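# Unfold a folding crate with four robot arms

## Task

Take the folding crate that lies collapsed on the floor and erect it: every one of its four walls must stand upright and each of its four corner latches must be engaged.

## Robot and tools

Robots: four identical i2rt Big YAM arms named arm1, arm2, arm3 and arm4. Each has six revolute joints, a two-finger gripper and a camera on the wrist. Room cameras are cam_high and cam_low; wrist cameras are arm1_cam_wrist to arm4_cam_wrist (fisheye, 672x504). Each foot (base_link) faces along its own +x. Feet in the scene frame, metres: arm1 (-0.344, +0.564, 0.400), arm2 (-0.347, -0.575, 0.384), arm3 (+0.320, +0.573, 0.372), arm4 (+0.356, -0.566, 0.334). So arm1 and arm3 stand on the +y side, arm2 and arm4 on the -y side, arm1/arm2 at negative x. The hand reaches roughly 1.0 m from the joint1 axis.

Frame: one shared scene frame, origin on the floor, +z up. The printed hand is the point between the finger pads, about 1 cm short of the fingertips; the fingers point along the hand's +z, and they open and close along its y. hand_target is where the hand would be at the joint targets currently held; under load the hand may stop short of it. Printed hand positions get less accurate at long reach.

move: one action for any subset of arms, plus an optional cameras list. Each arm gets its own object keyed by its name; omitted arms receive nothing new. Inside an arm's object:
- joints: absolute joint targets keyed by name, radians, not offsets. joint1_rad -2.879..2.879 (rotation about the foot, positive counter-clockwise seen from above, 0 = along the foot's facing); joint2_rad 0..3.141 (shoulder, 0 = upper arm back and roughly level, positive lifts it up then forward); joint3_rad 0..3.019 (elbow, 0 = folded, positive opens); joint4_rad -1.692..1.57 (hand pitch, positive tips fingers up); joint5_rad -1.57..1.57 (sideways hand swing, positive to the arm's right); joint6_rad -2.094..2.094 (hand roll, positive clockwise seen from behind). gripper_m 0..0.093 is the absolute fingertip gap in metres.
- target: an absolute hand pose, seven numbers [x, y, z, qw, qx, qy, qz], metres and a unit quaternion in the scene frame, same layout as the hand line. The hand travels in a straight line from its hand_target toward it. When target is given, joints may contain only gripper_m.
- speed: top speed of that straight path, 0.002..0.5 m/s (default 0.25); rotation is capped at twice that value in rad/s. Only allowed together with target.
All motions in one action begin at once; all hand paths in the action finish together, paced by the slowest. Very long paths get cut off short of the target. Paths do not avoid obstacles or other arms. Hands lag, drift off the line, may overshoot speed (especially with a straight arm) and often finish a centimetre or more off. Joints move at different rates, so joint-space moves can sweep wide. Unknown keys make a call invalid; out-of-range values get it refused, and a refusal cancels the remaining move, wait and finished_scene calls of that reply.
cameras: list of names, ["all"], or []; omitted means all for an empty move and none otherwise. A move with no action returns every robot's full state, images and the scene number.

Result lines: "move:" lists each arm sent motion, with done or its worst status. joint_status and hand_status describe how the last accepted action ended. off_target: stopped away from its goal, maybe still pushing. time_out: the arm couldn't finish; its joints keep a nearby target and keep pushing (sending a joint its reported position relieves this); on_its_own lists such joints, and "held at" there is the target, not the reading. "joint command not followed" / "pose unreachable": a self/arm-collision check withheld the targets (gripper commands still run); joints then read not_followed and may keep trying. Arms shown "as last shown" were not commanded and repeat old values. Joint velocities are in joint order (rad/s, gripper in m/s); "within noise" means still. Joint torques (N m, positive toward larger angle) include gravity, offsets and noise; numbers 3 and 4 wrap at ±28. The pictures line gives image order; images may be slightly older than the state.

Gripper readings: holding a rigid part at full force reads up to about 5 mm under its width (some grippers about 2 mm over); closed on nothing reads 0.000-0.003. Full force comes about 5 mm below the first-contact reading. To release, command well above the reading. Pad force limit is roughly 50-64 N.

wait: seconds 0..10, no new commands; returns state and optional cameras. zoom_image: camera name plus region [x0, y0, x1, y1] in pixels of that camera's latest image, origin top-left, at most 504 by 504. read_manual: section "licences" only, no motion. finished_scene: scene = the current scene's number; final and irreversible, the crate must stay set up without help.

Avoid: hard contact between arms (a gripper closing on another arm's fingers counts), which can end the scene; the collision check can miss fingers, gripper housings and wrist cameras. Don't drop parts, release moving parts, slam, or hit fixed or heavy objects. Arms keep pushing on contact and can push hard; sustained pushing, stretched holds or carrying loads heat motors. A MOTOR HOT line warns at 85 °C; at 100 °C the arm goes limp and falls for 30-60 s or more (OVER-TEMPERATURE FAULT), after which affected keys read limit_stop_at_motor_heat and need resending. The scene keeps running while you think, holding the last command. Drives have gear play and weaker wrists.

Each tool is called after ">>>" as a command line: name --argument value for each argument, lists and objects as JSON in quotes; but a table of rows of numbers goes row by row, as --pt "numbers of a row", without its own name.

## Session

>>> move

>>> zoom_image --camera "cam_high" --region '[240, 230, 440, 430]'

>>> zoom_image --camera "cam_low" --region '[210, 230, 480, 390]'

Scene clock: 0.00 s.
Joint torques (N m): no reading
Motor temperatures (°C): arm1=[27 28 27 26 23 23 25] | arm2=[23 24 24 24 27 26 24] | arm3=[26 24 27 23 25 23 27] | arm4=[24 26 26 29 26 25 26]
Heat: arm1: hottest joint2_rad 28 °C; arm2: hottest joint5_rad 27 °C; arm3: hottest joint3_rad 27 °C; arm4: hottest joint4_rad 29 °C.
Joint velocities: within noise
arm1.joint_positions: joint1_rad=+0.789 joint2_rad=+0.425 joint3_rad=+1.402 joint4_rad=-1.276 joint5_rad=+0.217 joint6_rad=-0.687 gripper_m=+0.09396
arm1.joint_status: not commanded
arm1.hand: x=-0.2365 y=+0.4511 z=+0.9932 quat_wxyz=(-0.418, -0.026, -0.802, +0.426) (m; scene frame)
arm1.hand_target: x=-0.2404 y=+0.4538 z=+1.0017 quat_wxyz=(-0.426, -0.027, -0.795, +0.430) (m; scene frame)
arm1.hand_status: not commanded
arm2.joint_positions: joint1_rad=-0.187 joint2_rad=+0.448 joint3_rad=+1.696 joint4_rad=-1.263 joint5_rad=+0.249 joint6_rad=-0.242 gripper_m=+0.09396
arm2.joint_status: not commanded
arm2.hand: x=-0.2825 y=-0.5188 z=+1.0983 quat_wxyz=(-0.653, +0.415, -0.579, -0.258) (m; scene frame)
arm2.hand_target: x=-0.2830 y=-0.5203 z=+1.1047 quat_wxyz=(-0.657, +0.411, -0.575, -0.261) (m; scene frame)
arm2.hand_status: not commanded
arm3.joint_positions: joint1_rad=+0.868 joint2_rad=+0.482 joint3_rad=+1.633 joint4_rad=-1.455 joint5_rad=+0.267 joint6_rad=-0.464 gripper_m=+0.09396
arm3.joint_status: not commanded
arm3.hand: x=+0.3451 y=+0.4623 z=+1.0140 quat_wxyz=(-0.385, -0.257, -0.760, +0.456) (m; scene frame)
arm3.hand_target: x=+0.3424 y=+0.4658 z=+1.0199 quat_wxyz=(-0.391, -0.257, -0.755, +0.460) (m; scene frame)
arm3.hand_status: not commanded
arm4.joint_positions: joint1_rad=-0.127 joint2_rad=+0.568 joint3_rad=+1.615 joint4_rad=-1.161 joint5_rad=+0.181 joint6_rad=-0.762 gripper_m=+0.09396
arm4.joint_status: not commanded
arm4.hand: x=+0.3738 y=-0.3903 z=+1.0285 quat_wxyz=(-0.627, +0.673, -0.321, -0.224) (m; scene frame)
arm4.hand_target: x=+0.3742 y=-0.3960 z=+1.0355 quat_wxyz=(-0.633, +0.667, -0.319, -0.228) (m; scene frame)
arm4.hand_status: not commanded
pictures: arm1_cam_wrist, arm2_cam_wrist, arm3_cam_wrist, arm4_cam_wrist, cam_high, cam_low

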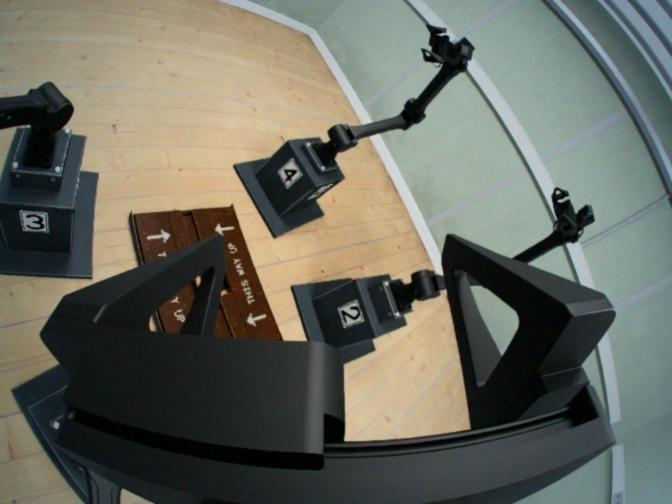

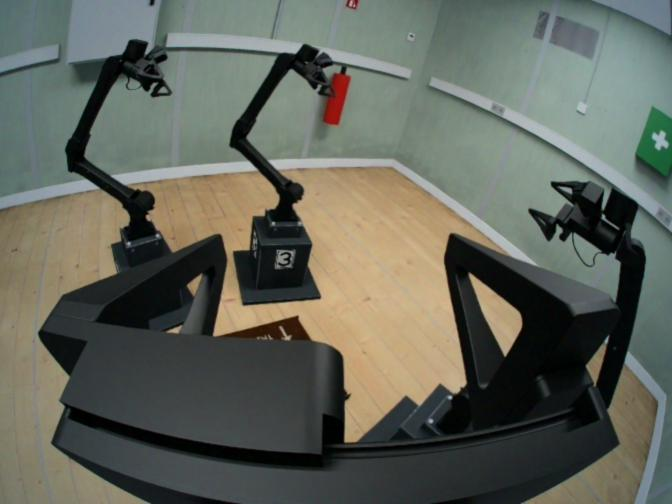

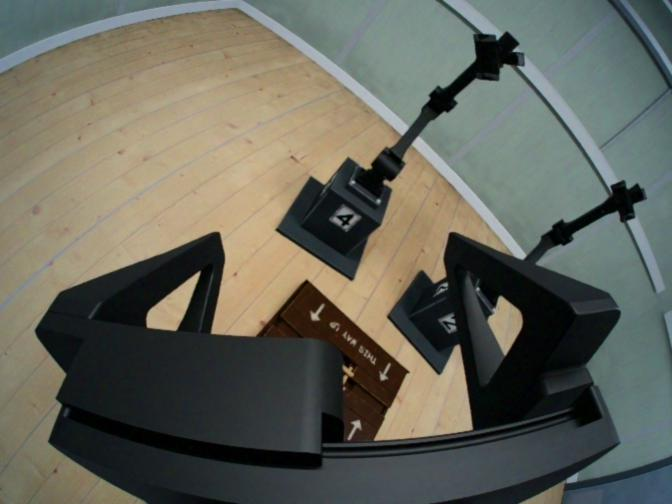

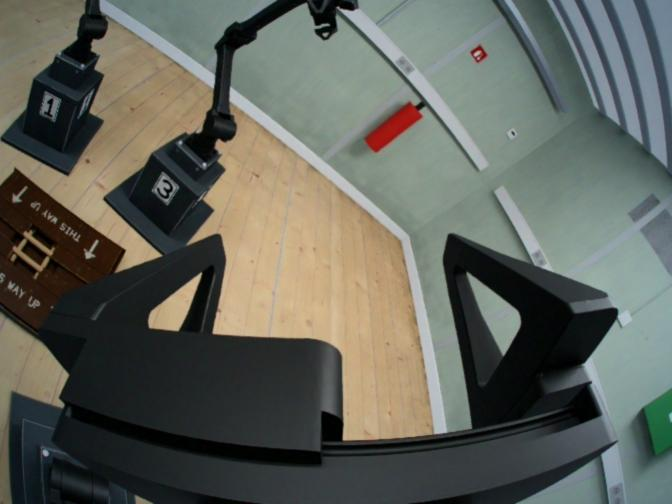

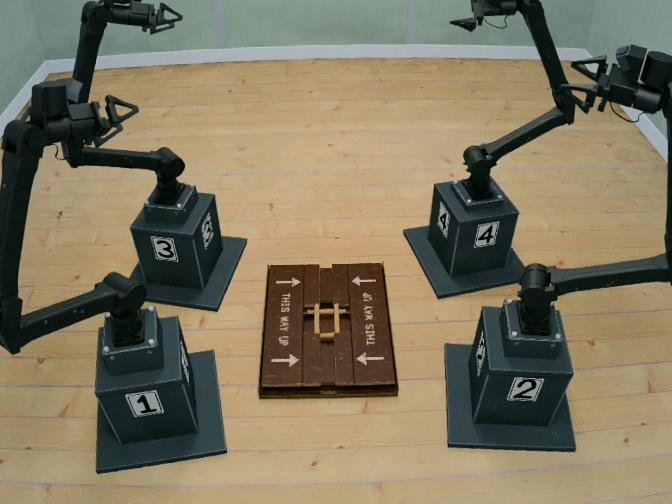

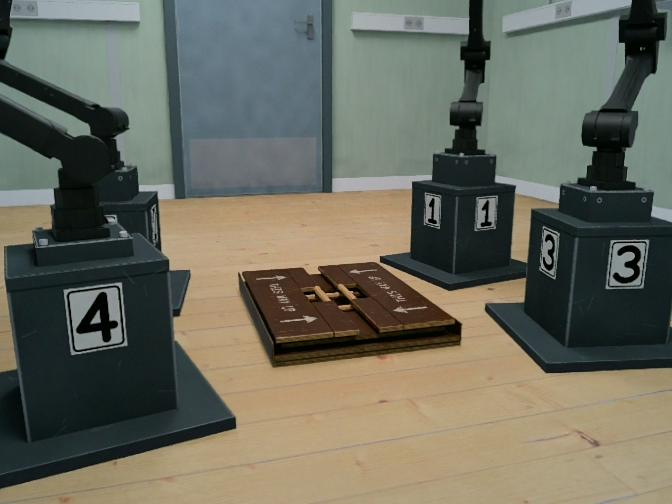

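Scaled by 2.520 from the camera's 672x504 image, which has a finer 960x720 frame.

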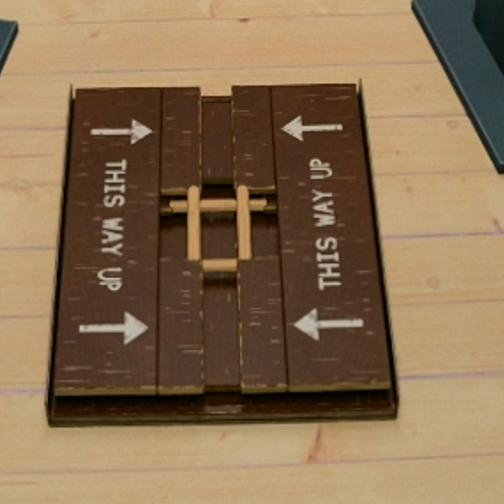

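Scaled by 1.867 from the camera's 672x504 image, which has a finer 960x720 frame.

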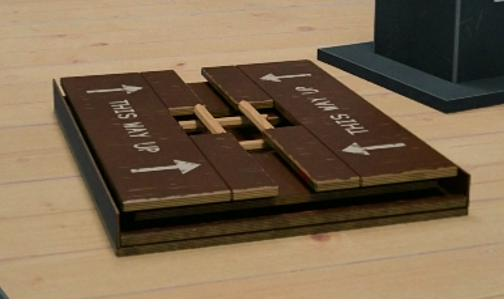

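>>> move --arm1 '{"joints":{"joint1_rad":0.378,"joint2_rad":2.36,"joint3_rad":1.674,"joint4_rad":-0.881,"joint5_rad":0.0,"joint6_rad":-0.975,"gripper_m":0.05}}' --arm4 '{"joints":{"joint1_rad":0.398,"joint2_rad":1.4,"joint3_rad":1.2,"joint4_rad":-1.3,"joint5_rad":0.0,"joint6_rad":-0.93,"gripper_m":0.05}}' --cameras '["arm1_cam_wrist","cam_high"]'

>>> zoom_image --camera "arm1_cam_wrist" --region '[100, 0, 600, 300]'

Scene clock: 4.93 s.
Joint torques (N m): arm1=[-0.73 -25 7.69 0.62 0.01 -0.07] | arm2=[-0.09 8 4.63 1.77 0.01 -0.01] | arm3=[-0.79 3.84 5.14 2.39 0.16 0.12] | arm4=[1.61 -9.35 10.61 -0.35 -0.18 -0.09]
Motor temperatures (°C): arm1=[27 28 28 26 23 23 25] | arm2=[23 24 24 24 27 26 24] | arm3=[26 24 27 23 25 23 27] | arm4=[24 26 26 29 26 25 26]
Heat: arm1: hottest joint2_rad 28 °C; arm2: hottest joint5_rad 27 °C; arm3: hottest joint3_rad 27 °C; arm4: hottest joint4_rad 29 °C.
move: arm1 done; arm4 done
Joint velocities: within noise
arm1.joint_positions: joint1_rad=+0.395 joint2_rad=+2.360 joint3_rad=+1.655 joint4_rad=-0.874 joint5_rad=+0.008 joint6_rad=-0.963 gripper_m=+0.05007
arm1.joint_status: all done
arm1.hand: x=-0.0030 y=+0.0375 z=+0.2549 quat_wxyz=(+0.008, -0.014, -1.000, +0.002) (m; scene frame)
arm1.hand_target: x=-0.0046 y=+0.0310 z=+0.2523 quat_wxyz=(+0.008, -0.012, -1.000, +0.002) (m; scene frame)
arm1.hand_status: not commanded
arm2, arm3: as last shown
arm4.joint_positions: joint1_rad=+0.395 joint2_rad=+1.392 joint3_rad=+1.190 joint4_rad=-1.290 joint5_rad=+0.010 joint6_rad=-0.914 gripper_m=+0.05007
arm4.joint_status: all done
arm4.hand: x=+0.1226 y=-0.2231 z=+0.5259 quat_wxyz=(-0.035, +0.999, -0.028, -0.019) (m; scene frame)
arm4.hand_target: x=+0.1214 y=-0.2219 z=+0.5220 quat_wxyz=(-0.027, +0.999, -0.019, -0.014) (m; scene frame)
arm4.hand_status: not commanded
pictures: arm1_cam_wrist, cam_high

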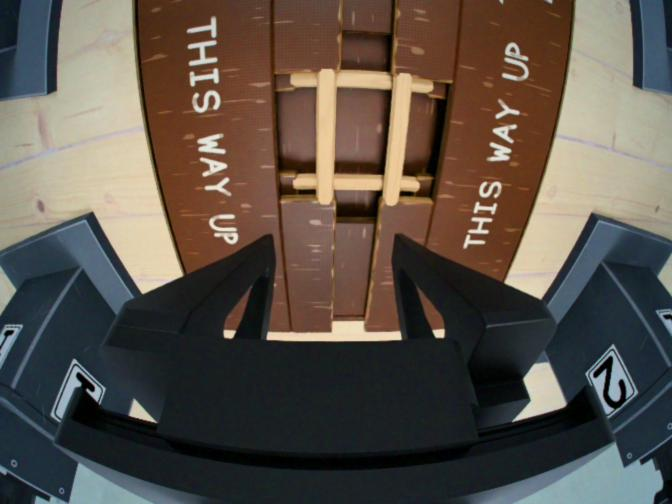

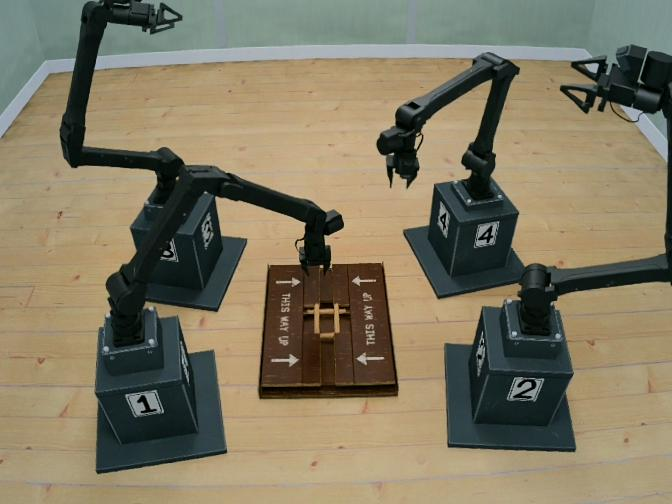

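Scaled by 1.008 from the camera's 672x504 image, which has a finer 960x720 frame.

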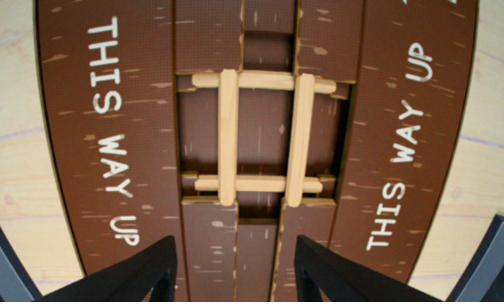

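>>> move --arm1 '{"target":[0.001,0.027,0.1,0,0,1,0],"joints":{"gripper_m":0.05},"speed":0.2}' --cameras '["arm1_cam_wrist"]'

Scene clock: 8.20 s.
Joint torques (N m): arm1=[-0.62 -25.64 7.68 1.01 -0.08 0] | arm2=[-0.09 8.06 4.63 1.74 0.01 -0.01] | arm3=[-0.21 3.6 5.27 2.26 0.17 0.1] | arm4=[1.79 -9.35 10.59 -0.35 -0.18 -0.09]
Motor temperatures (°C): arm1=[27 29 28 26 23 23 25] | arm2=[23 24 24 24 27 26 24] | arm3=[26 24 27 23 25 23 27] | arm4=[24 26 26 29 26 25 26]
Heat: arm1: hottest joint2_rad 29 °C; arm2: hottest joint5_rad 27 °C; arm3: hottest joint3_rad 27 °C; arm4: hottest joint4_rad 29 °C.
move: arm1 off_target
Joint velocities: within noise
arm1.joint_positions: joint1_rad=+0.395 joint2_rad=+2.659 joint3_rad=+1.770 joint4_rad=-0.709 joint5_rad=-0.004 joint6_rad=-0.977 gripper_m=+0.05007
arm1.joint_status: all done
arm1.hand: x=-0.0045 y=+0.0415 z=+0.1028 quat_wxyz=(+0.008, -0.007, -1.000, -0.009) (m; scene frame)
arm1.hand_target: x=-0.0002 y=+0.0285 z=+0.1006 quat_wxyz=(+0.001, -0.004, -1.000, +0.000) (m; scene frame)
arm1.hand_status: off_target (0.016 m and 1.7 deg from the pose sent, 0.155 m and 1.9 deg at the start)
arm2, arm3: as last shown
arm4.joint_positions: joint1_rad=+0.389 joint2_rad=+1.392 joint3_rad=+1.190 joint4_rad=-1.290 joint5_rad=+0.010 joint6_rad=-0.914 gripper_m=+0.05007
arm4.joint_status: not commanded
arm4.hand: x=+0.1247 y=-0.2217 z=+0.5259 quat_wxyz=(-0.035, +0.999, -0.031, -0.019) (m; scene frame)
arm4.hand_target: x=+0.1235 y=-0.2204 z=+0.5220 quat_wxyz=(-0.027, +0.999, -0.022, -0.014) (m; scene frame)
arm4.hand_status: not commanded
pictures: arm1_cam_wrist

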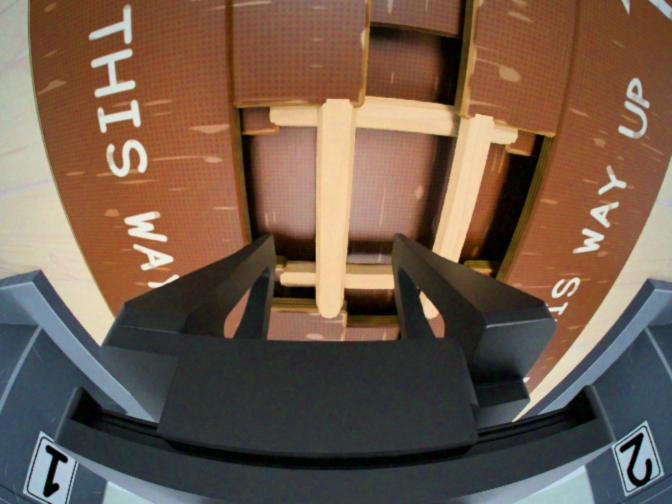

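>>> move --arm1 '{"target":[-0.001,0.026,0.044,0,0,1,0],"joints":{"gripper_m":0.05},"speed":0.1}' --cameras '["arm1_cam_wrist"]'

>>> move --arm1 '{"joints":{"gripper_m":0.004}}'

>>> move --arm1 '{"joints":{"gripper_m":0.004},"target":[0.002,0.0295,0.12,0,0,0.998,-0.065],"speed":0.1}' --cameras '["arm1_cam_wrist"]'

Scene clock: 11.53 s.
Joint torques (N m): arm1=[-0.85 -25.99 7.64 0.91 -0.05 -0.04] | arm2=[-0.15 7.94 4.62 1.77 0.01 -0.01] | arm3=[-0.03 3.78 5.19 2.4 0.17 0.09] | arm4=[1.73 -9.35 10.59 -0.35 -0.18 -0.09]
Motor temperatures (°C): arm1=[27 29 28 26 23 23 25] | arm2=[23 24 24 24 27 26 24] | arm3=[26 24 27 23 25 23 27] | arm4=[24 26 26 29 26 25 26]
Heat: arm1: hottest joint2_rad 29 °C; arm2: hottest joint5_rad 27 °C; arm3: hottest joint3_rad 27 °C; arm4: hottest joint4_rad 29 °C.
move: arm1 off_target
Joint velocities: within noise
arm1.joint_positions: joint1_rad=+0.395 joint2_rad=+2.788 joint3_rad=+1.864 joint4_rad=-0.672 joint5_rad=-0.006 joint6_rad=-0.988 gripper_m=+0.05007
arm1.joint_status: all done
arm1.hand: x=-0.0037 y=+0.0400 z=+0.0464 quat_wxyz=(+0.007, -0.002, -1.000, -0.009) (m; scene frame)
arm1.hand_target: x=-0.0013 y=+0.0266 z=+0.0446 quat_wxyz=(+0.000, +0.000, -1.000, +0.000) (m; scene frame)
arm1.hand_status: off_target (0.014 m and 1.4 deg from the pose sent, 0.061 m and 1.7 deg at the start)
arm2, arm3, arm4: as last shown
pictures: arm1_cam_wrist

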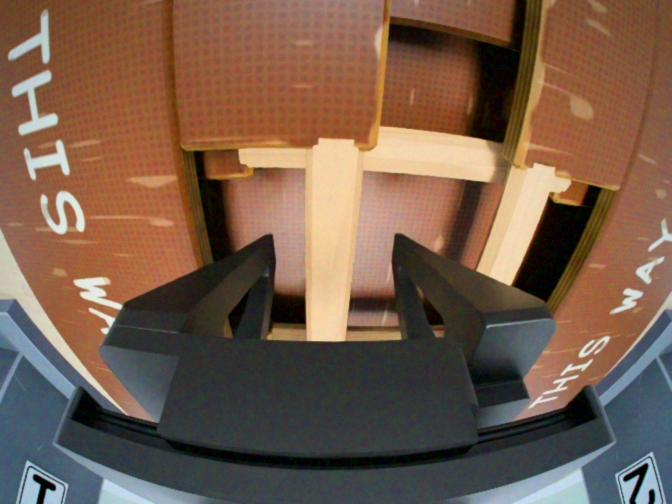

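Scene clock: 12.23 s.
Joint torques (N m): arm1=[-0.38 -25.76 7.49 0.96 0.09 -0.11] | arm2=[-0.03 8 4.63 1.77 0.01 -0.01] | arm3=[-0.73 3.84 5.3 2.35 0.19 0.13] | arm4=[1.79 -9.35 10.59 -0.34 -0.18 -0.09]
Motor temperatures (°C): arm1=[27 29 28 26 23 23 25] | arm2=[23 24 24 24 27 26 24] | arm3=[26 24 27 23 25 23 27] | arm4=[24 26 26 29 26 25 26]
Heat: arm1: hottest joint2_rad 29 °C; arm2: hottest joint5_rad 27 °C; arm3: hottest joint3_rad 27 °C; arm4: hottest joint4_rad 29 °C.
move: arm1 off_target
Joint velocities: within noise
arm1.joint_positions: joint1_rad=+0.395 joint2_rad=+2.788 joint3_rad=+1.864 joint4_rad=-0.677 joint5_rad=-0.016 joint6_rad=-0.977 gripper_m=+0.01740
arm1.joint_status: gripper_m off_target (ended at +0.01743, target +0.00400)
arm1.hand: x=-0.0028 y=+0.0419 z=+0.0464 quat_wxyz=(+0.004, -0.007, -1.000, -0.014) (m; scene frame)
arm1.hand_target: x=+0.0003 y=+0.0279 z=+0.0446 quat_wxyz=(-0.003, +0.000, -1.000, -0.002) (m; scene frame)
arm1.hand_status: not commanded
arm2, arm3, arm4: as last shown
pictures: none

Scene clock: 13.63 s.
Joint torques (N m): arm1=[-1.38 -31.44 4.45 0.1 0.51 -0.11] | arm2=[-0.09 7.94 4.64 1.77 0.01 -0.01] | arm3=[-0.91 3.9 5.04 2.39 0.17 0.11] | arm4=[1.79 -9.41 10.61 -0.35 -0.18 -0.09]
Motor temperatures (°C): arm1=[27 29 28 26 23 23 25] | arm2=[23 24 24 24 27 26 24] | arm3=[26 24 27 24 25 23 27] | arm4=[24 26 27 29 26 25 26]
Heat: arm1: hottest joint2_rad 29 °C; arm2: hottest joint5_rad 27 °C; arm3: hottest joint3_rad 27 °C; arm4: hottest joint4_rad 29 °C.
move: arm1 off_target
Joint velocities: within noise
arm1.joint_positions: joint1_rad=+0.415 joint2_rad=+2.653 joint3_rad=+1.677 joint4_rad=-0.517 joint5_rad=+0.054 joint6_rad=-0.957 gripper_m=+0.01741
arm1.joint_status: gripper_m off_target (ended at +0.01741, target +0.00400)
arm1.hand: x=-0.0036 y=+0.0440 z=+0.0860 quat_wxyz=(+0.003, -0.008, -0.999, +0.050) (m; scene frame)
arm1.hand_target: x=+0.0033 y=+0.0280 z=+0.1179 quat_wxyz=(-0.002, +0.000, -0.998, +0.068) (m; scene frame)
arm1.hand_status: off_target (0.037 m and 2.0 deg from the pose sent, 0.075 m and 9.1 deg at the start)
arm2, arm3, arm4: as last shown
pictures: arm1_cam_wrist

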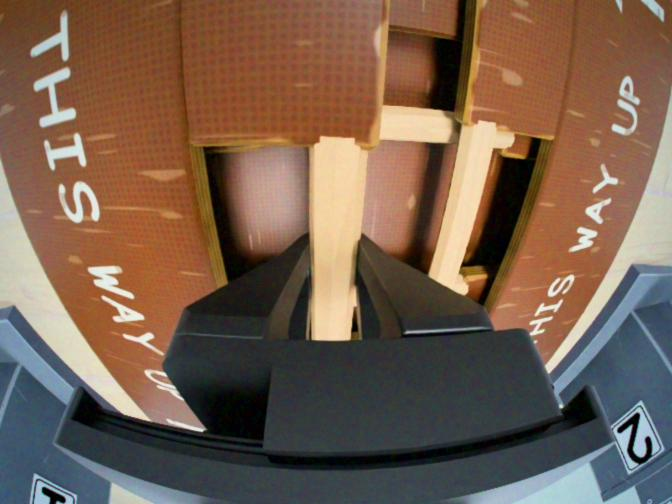

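Now the rest of the arc, with arm4 approaching to hover as arm1 clears.

>>> move --arm1 '{"joints":{"gripper_m":0.004},"target":[0.003,0.0495,0.168,0,0,0.9914,-0.1305],"speed":0.1}'

>>> move --arm1 '{"joints":{"gripper_m":0.004},"target":[0.003,0.0815,0.203,0,0,0.981,-0.195],"speed":0.1}'

>>> move --arm1 '{"joints":{"gripper_m":0.004},"target":[0.003,0.1225,0.231,0,0,0.966,-0.259],"speed":0.1}'

>>> move --arm1 '{"joints":{"gripper_m":0.004},"target":[0.003,0.1705,0.246,0,0,0.947,-0.321],"speed":0.1}' --cameras '["arm1_cam_wrist","cam_low"]'

Scene clock: 16.40 s.
Joint torques (N m): arm1=[-0.44 -29.63 4.01 0.75 0.73 -0.11] | arm2=[-0.03 8 4.62 1.77 0.01 -0.01] | arm3=[-0.73 4.13 5.24 2.4 0.17 0.13] | arm4=[1.79 -9.41 10.59 -0.35 -0.18 -0.09]
Motor temperatures (°C): arm1=[27 30 28 26 23 23 25] | arm2=[23 24 24 24 27 26 24] | arm3=[26 24 27 24 25 23 27] | arm4=[24 26 27 29 26 25 26]
Heat: arm1: hottest joint2_rad 30 °C; arm2: hottest joint5_rad 27 °C; arm3: hottest joint3_rad 27 °C; arm4: hottest joint4_rad 29 °C.
move: arm1 off_target
Joint velocities: within noise
arm1.joint_positions: joint1_rad=+0.453 joint2_rad=+2.490 joint3_rad=+1.471 joint4_rad=-0.376 joint5_rad=+0.134 joint6_rad=-0.925 gripper_m=+0.01712
arm1.joint_status: gripper_m off_target (ended at +0.01712, target +0.00400)
arm1.hand: x=-0.0030 y=+0.0606 z=+0.1391 quat_wxyz=(+0.004, -0.010, -0.994, +0.113) (m; scene frame)
arm1.hand_target: x=+0.0033 y=+0.0485 z=+0.1674 quat_wxyz=(+0.000, +0.000, -0.991, +0.131) (m; scene frame)
arm1.hand_status: off_target (0.032 m and 2.3 deg from the pose sent, 0.082 m and 9.3 deg at the start)
arm2, arm3, arm4: as last shown
pictures: none

Scene clock: 17.70 s.
Joint torques (N m): arm1=[0.09 -27.4 3.64 0.79 0.78 -0.11] | arm2=[-0.03 7.94 4.62 1.76 0.01 -0.01] | arm3=[-0.85 3.78 5.26 2.36 0.17 0.12] | arm4=[1.79 -9.41 10.61 -0.35 -0.18 -0.09]
Motor temperatures (°C): arm1=[27 30 28 26 23 23 25] | arm2=[23 24 24 25 27 26 24] | arm3=[26 24 27 24 25 23 27] | arm4=[24 26 27 29 26 25 26]
Heat: arm1: hottest joint2_rad 30 °C; arm2: hottest joint5_rad 27 °C; arm3: hottest joint3_rad 27 °C; arm4: hottest joint4_rad 29 °C.
move: arm1 off_target
Joint velocities: within noise
arm1.joint_positions: joint1_rad=+0.507 joint2_rad=+2.361 joint3_rad=+1.279 joint4_rad=-0.212 joint5_rad=+0.227 joint6_rad=-0.885 gripper_m=+0.01683
arm1.joint_status: gripper_m off_target (ended at +0.01683, target +0.00400)
arm1.hand: x=-0.0031 y=+0.0873 z=+0.1780 quat_wxyz=(+0.002, -0.012, -0.984, +0.180) (m; scene frame)
arm1.hand_target: x=+0.0022 y=+0.0811 z=+0.2019 quat_wxyz=(+0.000, +0.000, -0.981, +0.195) (m; scene frame)
arm1.hand_status: off_target (0.026 m and 2.2 deg from the pose sent, 0.067 m and 9.6 deg at the start)
arm2, arm3, arm4: as last shown
pictures: none

Scene clock: 19.03 s.
Joint torques (N m): arm1=[0.5 -25.52 2.8 0.8 0.62 -0.05] | arm2=[-0.09 7.94 4.64 1.76 0.01 -0.01] | arm3=[-1.08 4.01 5.2 2.25 0.17 0.13] | arm4=[1.73 -9.35 10.59 -0.34 -0.18 -0.09]
Motor temperatures (°C): arm1=[27 30 28 26 23 23 25] | arm2=[23 24 24 25 27 26 24] | arm3=[26 25 27 24 25 23 27] | arm4=[24 26 27 29 26 25 26]
Heat: arm1: hottest joint2_rad 30 °C; arm2: hottest joint5_rad 27 °C; arm3: hottest joint3_rad 27 °C; arm4: hottest joint4_rad 29 °C.
move: arm1 off_target
Joint velocities: within noise
arm1.joint_positions: joint1_rad=+0.582 joint2_rad=+2.260 joint3_rad=+1.106 joint4_rad=-0.046 joint5_rad=+0.343 joint6_rad=-0.848 gripper_m=+0.01682
arm1.joint_status: gripper_m off_target (ended at +0.01682, target +0.00400)
arm1.hand: x=-0.0020 y=+0.1220 z=+0.2091 quat_wxyz=(+0.003, -0.009, -0.968, +0.250) (m; scene frame)
arm1.hand_target: x=+0.0033 y=+0.1216 z=+0.2306 quat_wxyz=(+0.000, +0.001, -0.966, +0.260) (m; scene frame)
arm1.hand_status: off_target (0.022 m and 1.6 deg from the pose sent, 0.064 m and 9.4 deg at the start)
arm2.joint_positions: joint1_rad=-0.187 joint2_rad=+0.448 joint3_rad=+1.696 joint4_rad=-1.263 joint5_rad=+0.249 joint6_rad=-0.242 gripper_m=+0.09396
arm2.joint_status: not commanded
arm2.hand: x=-0.2825 y=-0.5188 z=+1.0983 quat_wxyz=(-0.653, +0.415, -0.579, -0.258) (m; scene frame)
arm2.hand_target: x=-0.2830 y=-0.5203 z=+1.1047 quat_wxyz=(-0.657, +0.411, -0.575, -0.261) (m; scene frame)
arm2.hand_status: not commanded
arm3.joint_positions: joint1_rad=+0.868 joint2_rad=+0.482 joint3_rad=+1.633 joint4_rad=-1.455 joint5_rad=+0.267 joint6_rad=-0.464 gripper_m=+0.09396
arm3.joint_status: not commanded
arm3.hand: x=+0.3451 y=+0.4623 z=+1.0140 quat_wxyz=(-0.385, -0.257, -0.760, +0.456) (m; scene frame)
arm3.hand_target: x=+0.3424 y=+0.4658 z=+1.0199 quat_wxyz=(-0.391, -0.257, -0.755, +0.460) (m; scene frame)
arm3.hand_status: not commanded
arm4: as last shown
pictures: none

Scene clock: 20.30 s.
Joint torques (N m): arm1=[0.62 -23.71 1.5 0.87 0.6 0.06] | arm2=[-0.09 8 4.63 1.76 0.02 -0.01] | arm3=[-0.26 3.84 5.19 2.33 0.17 0.11] | arm4=[1.79 -9.35 10.59 -0.35 -0.18 -0.09]
Motor temperatures (°C): arm1=[27 30 28 26 23 23 25] | arm2=[23 24 24 25 27 26 24] | arm3=[26 25 27 24 25 23 27] | arm4=[24 26 27 29 26 25 26]
Heat: arm1: hottest joint2_rad 30 °C; arm2: hottest joint5_rad 27 °C; arm3: hottest joint3_rad 27 °C; arm4: hottest joint4_rad 29 °C.
move: arm1 off_target
Joint velocities: within noise
arm1.joint_positions: joint1_rad=+0.677 joint2_rad=+2.195 joint3_rad=+0.959 joint4_rad=+0.106 joint5_rad=+0.474 joint6_rad=-0.797 gripper_m=+0.01685
arm1.joint_status: gripper_m off_target (ended at +0.01685, target +0.00400)
arm1.hand: x=-0.0017 y=+0.1634 z=+0.2303 quat_wxyz=(+0.005, -0.008, -0.949, +0.315) (m; scene frame)
arm1.hand_target: x=-0.0004 y=+0.1692 z=+0.2447 quat_wxyz=(+0.004, -0.001, -0.948, +0.319) (m; scene frame)
arm1.hand_status: off_target (0.018 m and 1.3 deg from the pose sent, 0.061 m and 8.6 deg at the start)
arm2, arm3, arm4: as last shown
pictures: arm1_cam_wrist, cam_low

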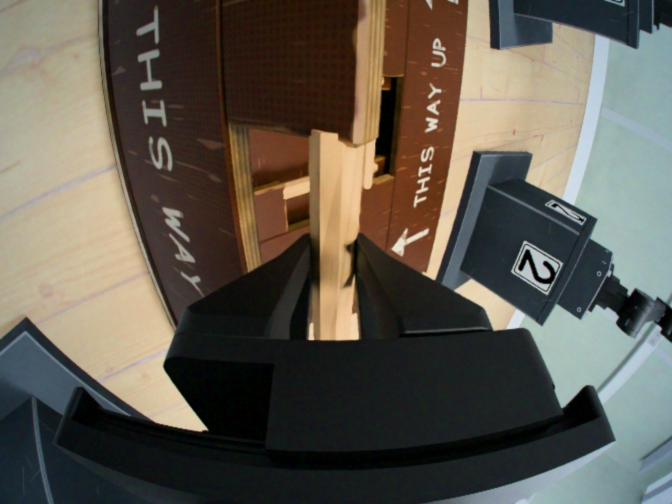

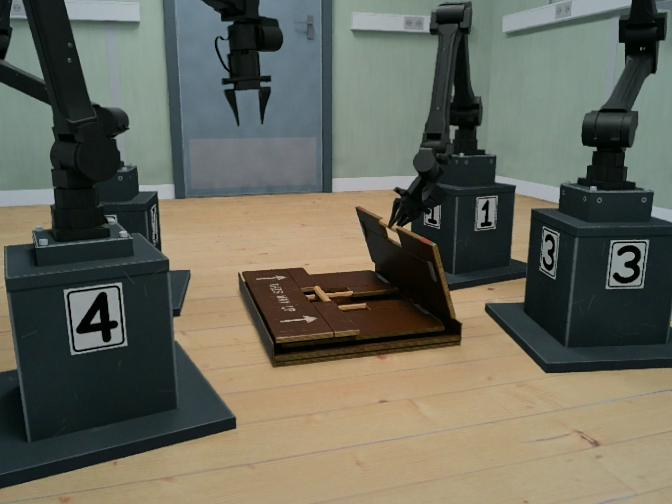

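>>> move --arm1 '{"joints":{"gripper_m":0.004},"target":[0.002,0.1985,0.252,0,0,0.9239,-0.3827],"speed":0.1}' --arm4 '{"target":[0.0,-0.06,0.3,0,1,0,0],"joints":{"gripper_m":0.05}}'

>>> move --arm1 '{"joints":{"gripper_m":0.004},"target":[0.002,0.2345,0.253,0,0,0.9239,-0.3827],"speed":0.1}' --arm4 '{"target":[-0.015,-0.012,0.12,0,1,0,0],"joints":{"gripper_m":0.05},"speed":0.2}' --cameras '["arm4_cam_wrist","cam_low"]'

Scene clock: 24.27 s.
Joint torques (N m): arm1=[0.44 -22.65 0.91 1.32 0.84 0.12] | arm2=[-0.15 8 4.63 1.77 0.01 -0.01] | arm3=[-0.56 3.72 5.31 2.36 0.15 0.11] | arm4=[2.37 -19.31 11.79 -0.44 -0.24 -0.1]
Motor temperatures (°C): arm1=[27 30 28 26 23 23 25] | arm2=[23 24 24 25 27 26 24] | arm3=[26 25 27 24 25 23 27] | arm4=[24 26 27 29 26 25 26]
Heat: arm1: hottest joint2_rad 30 °C; arm2: hottest joint5_rad 27 °C; arm3: hottest joint3_rad 27 °C; arm4: hottest joint4_rad 29 °C.
move: arm1 off_target; arm4 off_target
Joint velocities: within noise
arm1.joint_positions: joint1_rad=+0.754 joint2_rad=+2.195 joint3_rad=+0.871 joint4_rad=+0.264 joint5_rad=+0.600 joint6_rad=-0.774 gripper_m=+0.01688
arm1.joint_status: gripper_m off_target (ended at +0.01688, target +0.00400)
arm1.hand: x=-0.0018 y=+0.1894 z=+0.2378 quat_wxyz=(+0.004, -0.008, -0.926, +0.377) (m; scene frame)
arm1.hand_target: x=-0.0006 y=+0.1952 z=+0.2515 quat_wxyz=(+0.001, -0.003, -0.924, +0.383) (m; scene frame)
arm1.hand_status: off_target (0.017 m and 1.2 deg from the pose sent, 0.041 m and 8.3 deg at the start)
arm2, arm3: as last shown
arm4.joint_positions: joint1_rad=+0.396 joint2_rad=+2.137 joint3_rad=+1.580 joint4_rad=-1.026 joint5_rad=+0.002 joint6_rad=-0.932 gripper_m=+0.05007
arm4.joint_status: all done
arm4.hand: x=+0.0141 y=-0.0693 z=+0.2979 quat_wxyz=(+0.005, +1.000, -0.018, +0.005) (m; scene frame)
arm4.hand_target: x=+0.0019 y=-0.0616 z=+0.2991 quat_wxyz=(+0.000, +1.000, -0.005, +0.000) (m; scene frame)
arm4.hand_status: off_target (0.017 m and 2.2 deg from the pose sent, 0.305 m and 5.8 deg at the start)
pictures: none

Scene clock: 26.20 s.
Joint torques (N m): arm1=[1.85 -22.07 0.77 0.34 0.5 0.2] | arm2=[-0.09 7.94 4.63 1.78 0.01 -0.01] | arm3=[-0.5 3.96 5.24 2.35 0.17 0.13] | arm4=[1.03 -21.6 10.5 -0.1 -0.23 -0.1]
Motor temperatures (°C): arm1=[27 31 28 26 23 23 26] | arm2=[23 24 24 25 27 26 24] | arm3=[26 25 27 24 25 23 27] | arm4=[24 27 27 29 26 25 26]
Heat: arm1: hottest joint2_rad 31 °C; arm2: hottest joint5_rad 27 °C; arm3: hottest joint3_rad 27 °C; arm4: hottest joint4_rad 29 °C.
move: arm1 off_target; arm4 off_target
Joint velocities: within noise
arm1.joint_positions: joint1_rad=+0.823 joint2_rad=+2.172 joint3_rad=+0.819 joint4_rad=+0.264 joint5_rad=+0.646 joint6_rad=-0.705 gripper_m=+0.01688
arm1.joint_status: gripper_m off_target (ended at +0.01688, target +0.00400)
arm1.hand: x=-0.0012 y=+0.2218 z=+0.2424 quat_wxyz=(+0.003, -0.009, -0.923, +0.385) (m; scene frame)
arm1.hand_target: x=+0.0016 y=+0.2336 z=+0.2528 quat_wxyz=(+0.001, +0.001, -0.924, +0.383) (m; scene frame)
arm1.hand_status: off_target (0.017 m and 1.1 deg from the pose sent, 0.048 m and 1.2 deg at the start)
arm2, arm3: as last shown
arm4.joint_positions: joint1_rad=+0.390 joint2_rad=+2.532 joint3_rad=+1.808 joint4_rad=-0.861 joint5_rad=+0.002 joint6_rad=-0.964 gripper_m=+0.05007
arm4.joint_status: all done
arm4.hand: x=-0.0116 y=-0.0251 z=+0.1254 quat_wxyz=(+0.005, +1.000, -0.005, +0.004) (m; scene frame)
arm4.hand_target: x=-0.0131 y=-0.0137 z=+0.1200 quat_wxyz=(+0.000, +1.000, +0.000, +0.000) (m; scene frame)
arm4.hand_status: off_target (0.015 m and 0.9 deg from the pose sent, 0.189 m and 2.2 deg at the start)
pictures: arm4_cam_wrist, cam_low

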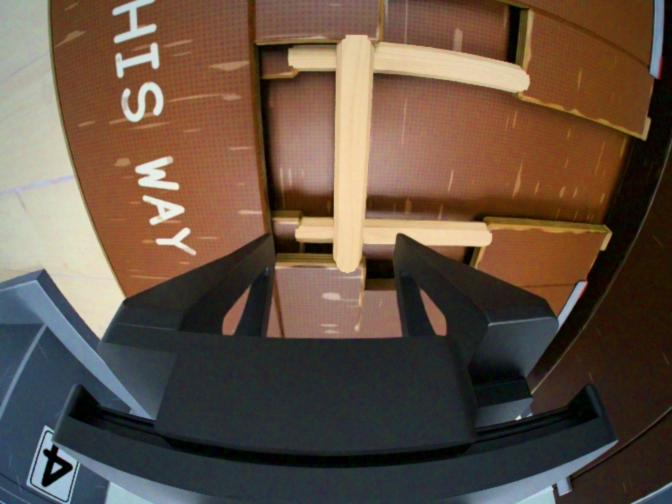

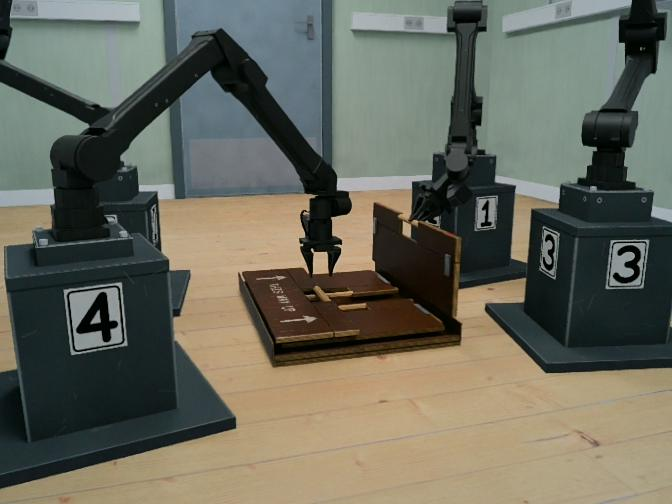

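>>> move --arm4 '{"target":[-0.018,-0.007,0.075,0,1,0,0],"joints":{"gripper_m":0.05},"speed":0.12}'

>>> move --arm4 '{"target":[-0.021,-0.008,0.039,0,1,0,0],"joints":{"gripper_m":0.05},"speed":0.1}' --cameras '["arm4_cam_wrist"]'

Scene clock: 29.07 s.
Joint torques (N m): arm1=[1.79 -21.07 0.85 0.42 0.51 0.15] | arm2=[-0.09 8 4.62 1.77 0.01 -0.01] | arm3=[-0.56 3.84 5.07 2.4 0.17 0.15] | arm4=[1.14 -22.42 10.26 0.06 -0.22 -0.09]
Motor temperatures (°C): arm1=[27 31 28 26 23 23 26] | arm2=[23 24 24 25 27 26 24] | arm3=[26 25 27 24 25 23 27] | arm4=[24 27 28 29 26 25 26]
Heat: arm1: hottest joint2_rad 31 °C; arm2: hottest joint5_rad 27 °C; arm3: hottest joint3_rad 27 °C; arm4: hottest joint4_rad 29 °C.
move: arm4 off_target
Joint velocities: within noise
arm1, arm2, arm3: as last shown
arm4.joint_positions: joint1_rad=+0.390 joint2_rad=+2.638 joint3_rad=+1.888 joint4_rad=-0.838 joint5_rad=+0.002 joint6_rad=-0.964 gripper_m=+0.05007
arm4.joint_status: all done
arm4.hand: x=-0.0159 y=-0.0188 z=+0.0802 quat_wxyz=(+0.006, +1.000, -0.005, +0.005) (m; scene frame)
arm4.hand_target: x=-0.0177 y=-0.0074 z=+0.0750 quat_wxyz=(-0.001, +1.000, +0.000, +0.000) (m; scene frame)
arm4.hand_status: off_target (0.013 m and 1.1 deg from the pose sent, 0.054 m and 0.9 deg at the start)
pictures: none

Scene clock: 30.50 s.
Joint torques (N m): arm1=[1.9 -21.89 0.73 0.55 0.5 0.17] | arm2=[-0.09 7.94 4.62 1.76 0.01 -0.01] | arm3=[-0.26 4.13 5.15 2.22 0.17 0.1] | arm4=[1.49 -22.77 10.11 0.13 -0.22 -0.05]
Motor temperatures (°C): arm1=[27 31 28 26 23 23 26] | arm2=[23 24 24 25 27 26 24] | arm3=[26 25 27 24 25 23 27] | arm4=[24 27 28 29 26 25 26]
Heat: arm1: hottest joint2_rad 31 °C; arm2: hottest joint5_rad 27 °C; arm3: hottest joint3_rad 27 °C; arm4: hottest joint4_rad 29 °C.
move: arm4 off_target
Joint velocities: within noise
arm1, arm2, arm3: as last shown
arm4.joint_positions: joint1_rad=+0.390 joint2_rad=+2.711 joint3_rad=+1.937 joint4_rad=-0.813 joint5_rad=+0.002 joint6_rad=-0.964 gripper_m=+0.05007
arm4.joint_status: all done
arm4.hand: x=-0.0168 y=-0.0175 z=+0.0463 quat_wxyz=(+0.006, +1.000, -0.005, +0.005) (m; scene frame)
arm4.hand_target: x=-0.0204 y=-0.0087 z=+0.0394 quat_wxyz=(+0.000, +1.000, +0.000, +0.000) (m; scene frame)
arm4.hand_status: off_target (0.013 m and 1.1 deg from the pose sent, 0.043 m and 1.1 deg at the start)
pictures: arm4_cam_wrist

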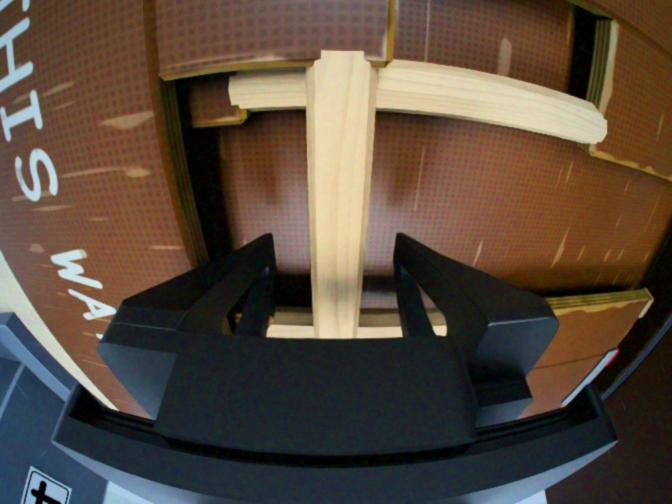

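>>> move --arm4 '{"joints":{"gripper_m":0.004}}'

>>> move --arm4 '{"joints":{"gripper_m":0.004},"target":[-0.02,-0.012,0.113,-0.065,0.998,0,0],"speed":0.1}'

>>> move --arm4 '{"joints":{"gripper_m":0.004},"target":[-0.02,-0.031,0.162,-0.1305,0.9914,0,0],"speed":0.1}'

>>> move --arm4 '{"joints":{"gripper_m":0.004},"target":[-0.02,-0.063,0.197,-0.195,0.981,0,0],"speed":0.1}' --arm3 '{"joints":{"joint1_rad":-0.253,"joint2_rad":1.5,"joint3_rad":1.4,"joint4_rad":-1.2,"joint5_rad":0.0,"joint6_rad":-0.439,"gripper_m":0.05}}' --cameras '["arm4_cam_wrist","cam_low"]'

Scene clock: 34.23 s.
Joint torques (N m): arm1=[1.61 -22.12 0.77 0.53 0.51 0.15] | arm2=[-0.09 8 4.64 1.77 0.02 -0.01] | arm3=[-1.03 3.72 5.16 2.4 0.18 0.11] | arm4=[1.55 -22.53 9.99 0.09 -0.21 -0.06]
Motor temperatures (°C): arm1=[27 31 28 26 23 23 26] | arm2=[23 24 24 25 27 26 24] | arm3=[26 25 27 24 25 23 27] | arm4=[24 28 28 29 26 25 26]
Heat: arm1: hottest joint2_rad 31 °C; arm2: hottest joint5_rad 27 °C; arm3: hottest joint3_rad 27 °C; arm4: hottest joint4_rad 29 °C.
move: arm4 off_target
Joint velocities: within noise
arm1, arm2, arm3: as last shown
arm4.joint_positions: joint1_rad=+0.390 joint2_rad=+2.711 joint3_rad=+1.939 joint4_rad=-0.812 joint5_rad=+0.002 joint6_rad=-0.963 gripper_m=+0.01652
arm4.joint_status: gripper_m off_target (ended at +0.01654, target +0.00400)
arm4.hand: x=-0.0174 y=-0.0165 z=+0.0467 quat_wxyz=(+0.005, +1.000, -0.005, +0.004) (m; scene frame)
arm4.hand_target: x=-0.0208 y=-0.0088 z=+0.0395 quat_wxyz=(+0.000, +1.000, +0.000, +0.000) (m; scene frame)
arm4.hand_status: not commanded
pictures: none

Scene clock: 35.67 s.
Joint torques (N m): arm1=[1.49 -21.6 0.68 0.55 0.47 0.17] | arm2=[-0.03 7.94 4.62 1.77 0.01 -0.01] | arm3=[-1.03 3.96 5.18 2.33 0.17 0.11] | arm4=[2.43 -28.16 5.96 -0.91 -0.12 -0.04]
Motor temperatures (°C): arm1=[27 31 28 26 23 23 26] | arm2=[23 24 24 25 27 26 24] | arm3=[26 25 28 24 25 23 27] | arm4=[24 28 28 29 26 25 26]
Heat: arm1: hottest joint2_rad 31 °C; arm2: hottest joint5_rad 27 °C; arm3: hottest joint3_rad 28 °C; arm4: hottest joint4_rad 29 °C.
move: arm4 off_target
Joint velocities: within noise
arm1, arm2, arm3: as last shown
arm4.joint_positions: joint1_rad=+0.409 joint2_rad=+2.587 joint3_rad=+1.768 joint4_rad=-0.657 joint5_rad=+0.076 joint6_rad=-0.946 gripper_m=+0.01652
arm4.joint_status: gripper_m off_target (ended at +0.01652, target +0.00400)
arm4.hand: x=-0.0168 y=-0.0165 z=+0.0814 quat_wxyz=(-0.061, +0.998, -0.006, +0.003) (m; scene frame)
arm4.hand_target: x=-0.0260 y=-0.0136 z=+0.1110 quat_wxyz=(-0.068, +0.998, +0.004, -0.002) (m; scene frame)
arm4.hand_status: off_target (0.032 m and 0.9 deg from the pose sent, 0.067 m and 8.1 deg at the start)
pictures: none

Scene clock: 37.00 s.
Joint torques (N m): arm1=[1.85 -21.83 0.76 0.54 0.53 0.19] | arm2=[-0.09 7.94 4.63 1.76 0.01 -0.01] | arm3=[-0.15 3.6 5.16 2.44 0.18 0.1] | arm4=[2.14 -26.17 5.93 -0.38 0.16 -0.03]
Motor temperatures (°C): arm1=[27 32 28 26 23 23 26] | arm2=[23 24 24 25 27 26 24] | arm3=[26 25 28 24 25 23 27] | arm4=[24 28 28 29 26 25 26]
Heat: arm1: hottest joint2_rad 32 °C; arm2: hottest joint5_rad 27 °C; arm3: hottest joint3_rad 28 °C; arm4: hottest joint4_rad 29 °C.
move: arm4 off_target
Joint velocities: within noise
arm1: as last shown
arm2.joint_positions: joint1_rad=-0.187 joint2_rad=+0.448 joint3_rad=+1.696 joint4_rad=-1.263 joint5_rad=+0.249 joint6_rad=-0.242 gripper_m=+0.09396
arm2.joint_status: not commanded
arm2.hand: x=-0.2825 y=-0.5188 z=+1.0983 quat_wxyz=(-0.653, +0.415, -0.579, -0.258) (m; scene frame)
arm2.hand_target: x=-0.2830 y=-0.5203 z=+1.1047 quat_wxyz=(-0.657, +0.411, -0.575, -0.261) (m; scene frame)
arm2.hand_status: not commanded
arm3.joint_positions: joint1_rad=+0.868 joint2_rad=+0.482 joint3_rad=+1.633 joint4_rad=-1.455 joint5_rad=+0.267 joint6_rad=-0.464 gripper_m=+0.09396
arm3.joint_status: not commanded
arm3.hand: x=+0.3451 y=+0.4623 z=+1.0140 quat_wxyz=(-0.385, -0.257, -0.760, +0.456) (m; scene frame)
arm3.hand_target: x=+0.3424 y=+0.4658 z=+1.0199 quat_wxyz=(-0.391, -0.257, -0.755, +0.460) (m; scene frame)
arm3.hand_status: not commanded
arm4.joint_positions: joint1_rad=+0.442 joint2_rad=+2.417 joint3_rad=+1.569 joint4_rad=-0.529 joint5_rad=+0.143 joint6_rad=-0.918 gripper_m=+0.01622
arm4.joint_status: gripper_m off_target (ended at +0.01622, target +0.00400)
arm4.hand: x=-0.0176 y=-0.0331 z=+0.1372 quat_wxyz=(-0.120, +0.993, -0.008, -0.002) (m; scene frame)
arm4.hand_target: x=-0.0220 y=-0.0311 z=+0.1613 quat_wxyz=(-0.129, +0.992, +0.000, -0.004) (m; scene frame)
arm4.hand_status: off_target (0.025 m and 1.6 deg from the pose sent, 0.082 m and 8.1 deg at the start)
pictures: none

Scene clock: 38.63 s.
Joint torques (N m): arm1=[1.73 -21.83 0.66 0.43 0.5 0.21] | arm2=[-0.09 8 4.64 1.77 0.01 -0.01] | arm3=[-0.56 -11.16 7.51 1.22 0.03 0.17] | arm4=[2.26 -24.35 5.34 -0.32 0.16 -0.02]
Motor temperatures (°C): arm1=[27 32 28 26 23 23 26] | arm2=[23 24 24 25 27 26 24] | arm3=[26 25 28 24 25 23 27] | arm4=[24 28 28 29 26 25 26]
Heat: arm1: hottest joint2_rad 32 °C; arm2: hottest joint5_rad 27 °C; arm3: hottest joint3_rad 28 °C; arm4: hottest joint4_rad 29 °C.
move: arm3 done; arm4 off_target
Joint velocities: within noise
arm1, arm2: as last shown
arm3.joint_positions: joint1_rad=-0.255 joint2_rad=+1.493 joint3_rad=+1.403 joint4_rad=-1.207 joint5_rad=+0.009 joint6_rad=-0.445 gripper_m=+0.05013
arm3.joint_status: all done
arm3.hand: x=+0.0879 y=+0.1219 z=+0.6109 quat_wxyz=(-0.040, -0.710, -0.691, +0.130) (m; scene frame)
arm3.hand_target: x=+0.0860 y=+0.1200 z=+0.6010 quat_wxyz=(-0.039, -0.714, -0.689, +0.122) (m; scene frame)
arm3.hand_status: not commanded
arm4.joint_positions: joint1_rad=+0.496 joint2_rad=+2.280 joint3_rad=+1.380 joint4_rad=-0.373 joint5_rad=+0.247 joint6_rad=-0.887 gripper_m=+0.01598
arm4.joint_status: gripper_m off_target (ended at +0.01598, target +0.00400)
arm4.hand: x=-0.0180 y=-0.0590 z=+0.1769 quat_wxyz=(-0.191, +0.981, -0.008, +0.000) (m; scene frame)
arm4.hand_target: x=-0.0201 y=-0.0621 z=+0.1967 quat_wxyz=(-0.195, +0.981, +0.001, +0.000) (m; scene frame)
arm4.hand_status: off_target (0.021 m and 1.1 deg from the pose sent, 0.067 m and 8.8 deg at the start)
pictures: arm4_cam_wrist, cam_low

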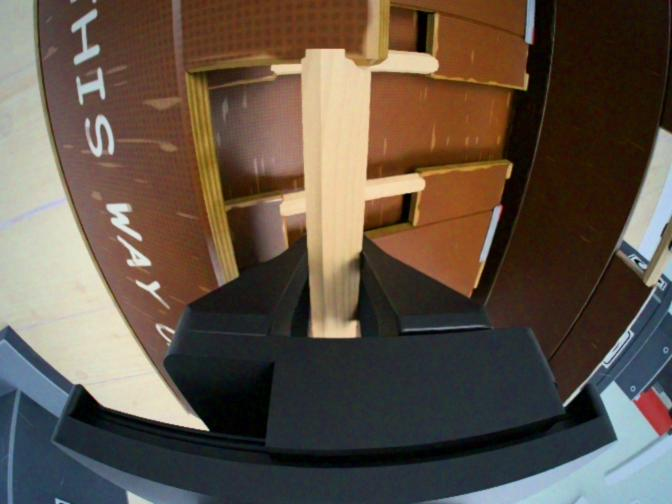

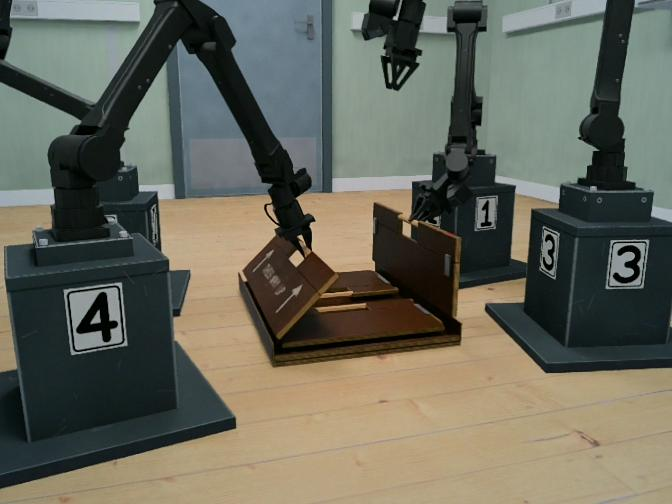

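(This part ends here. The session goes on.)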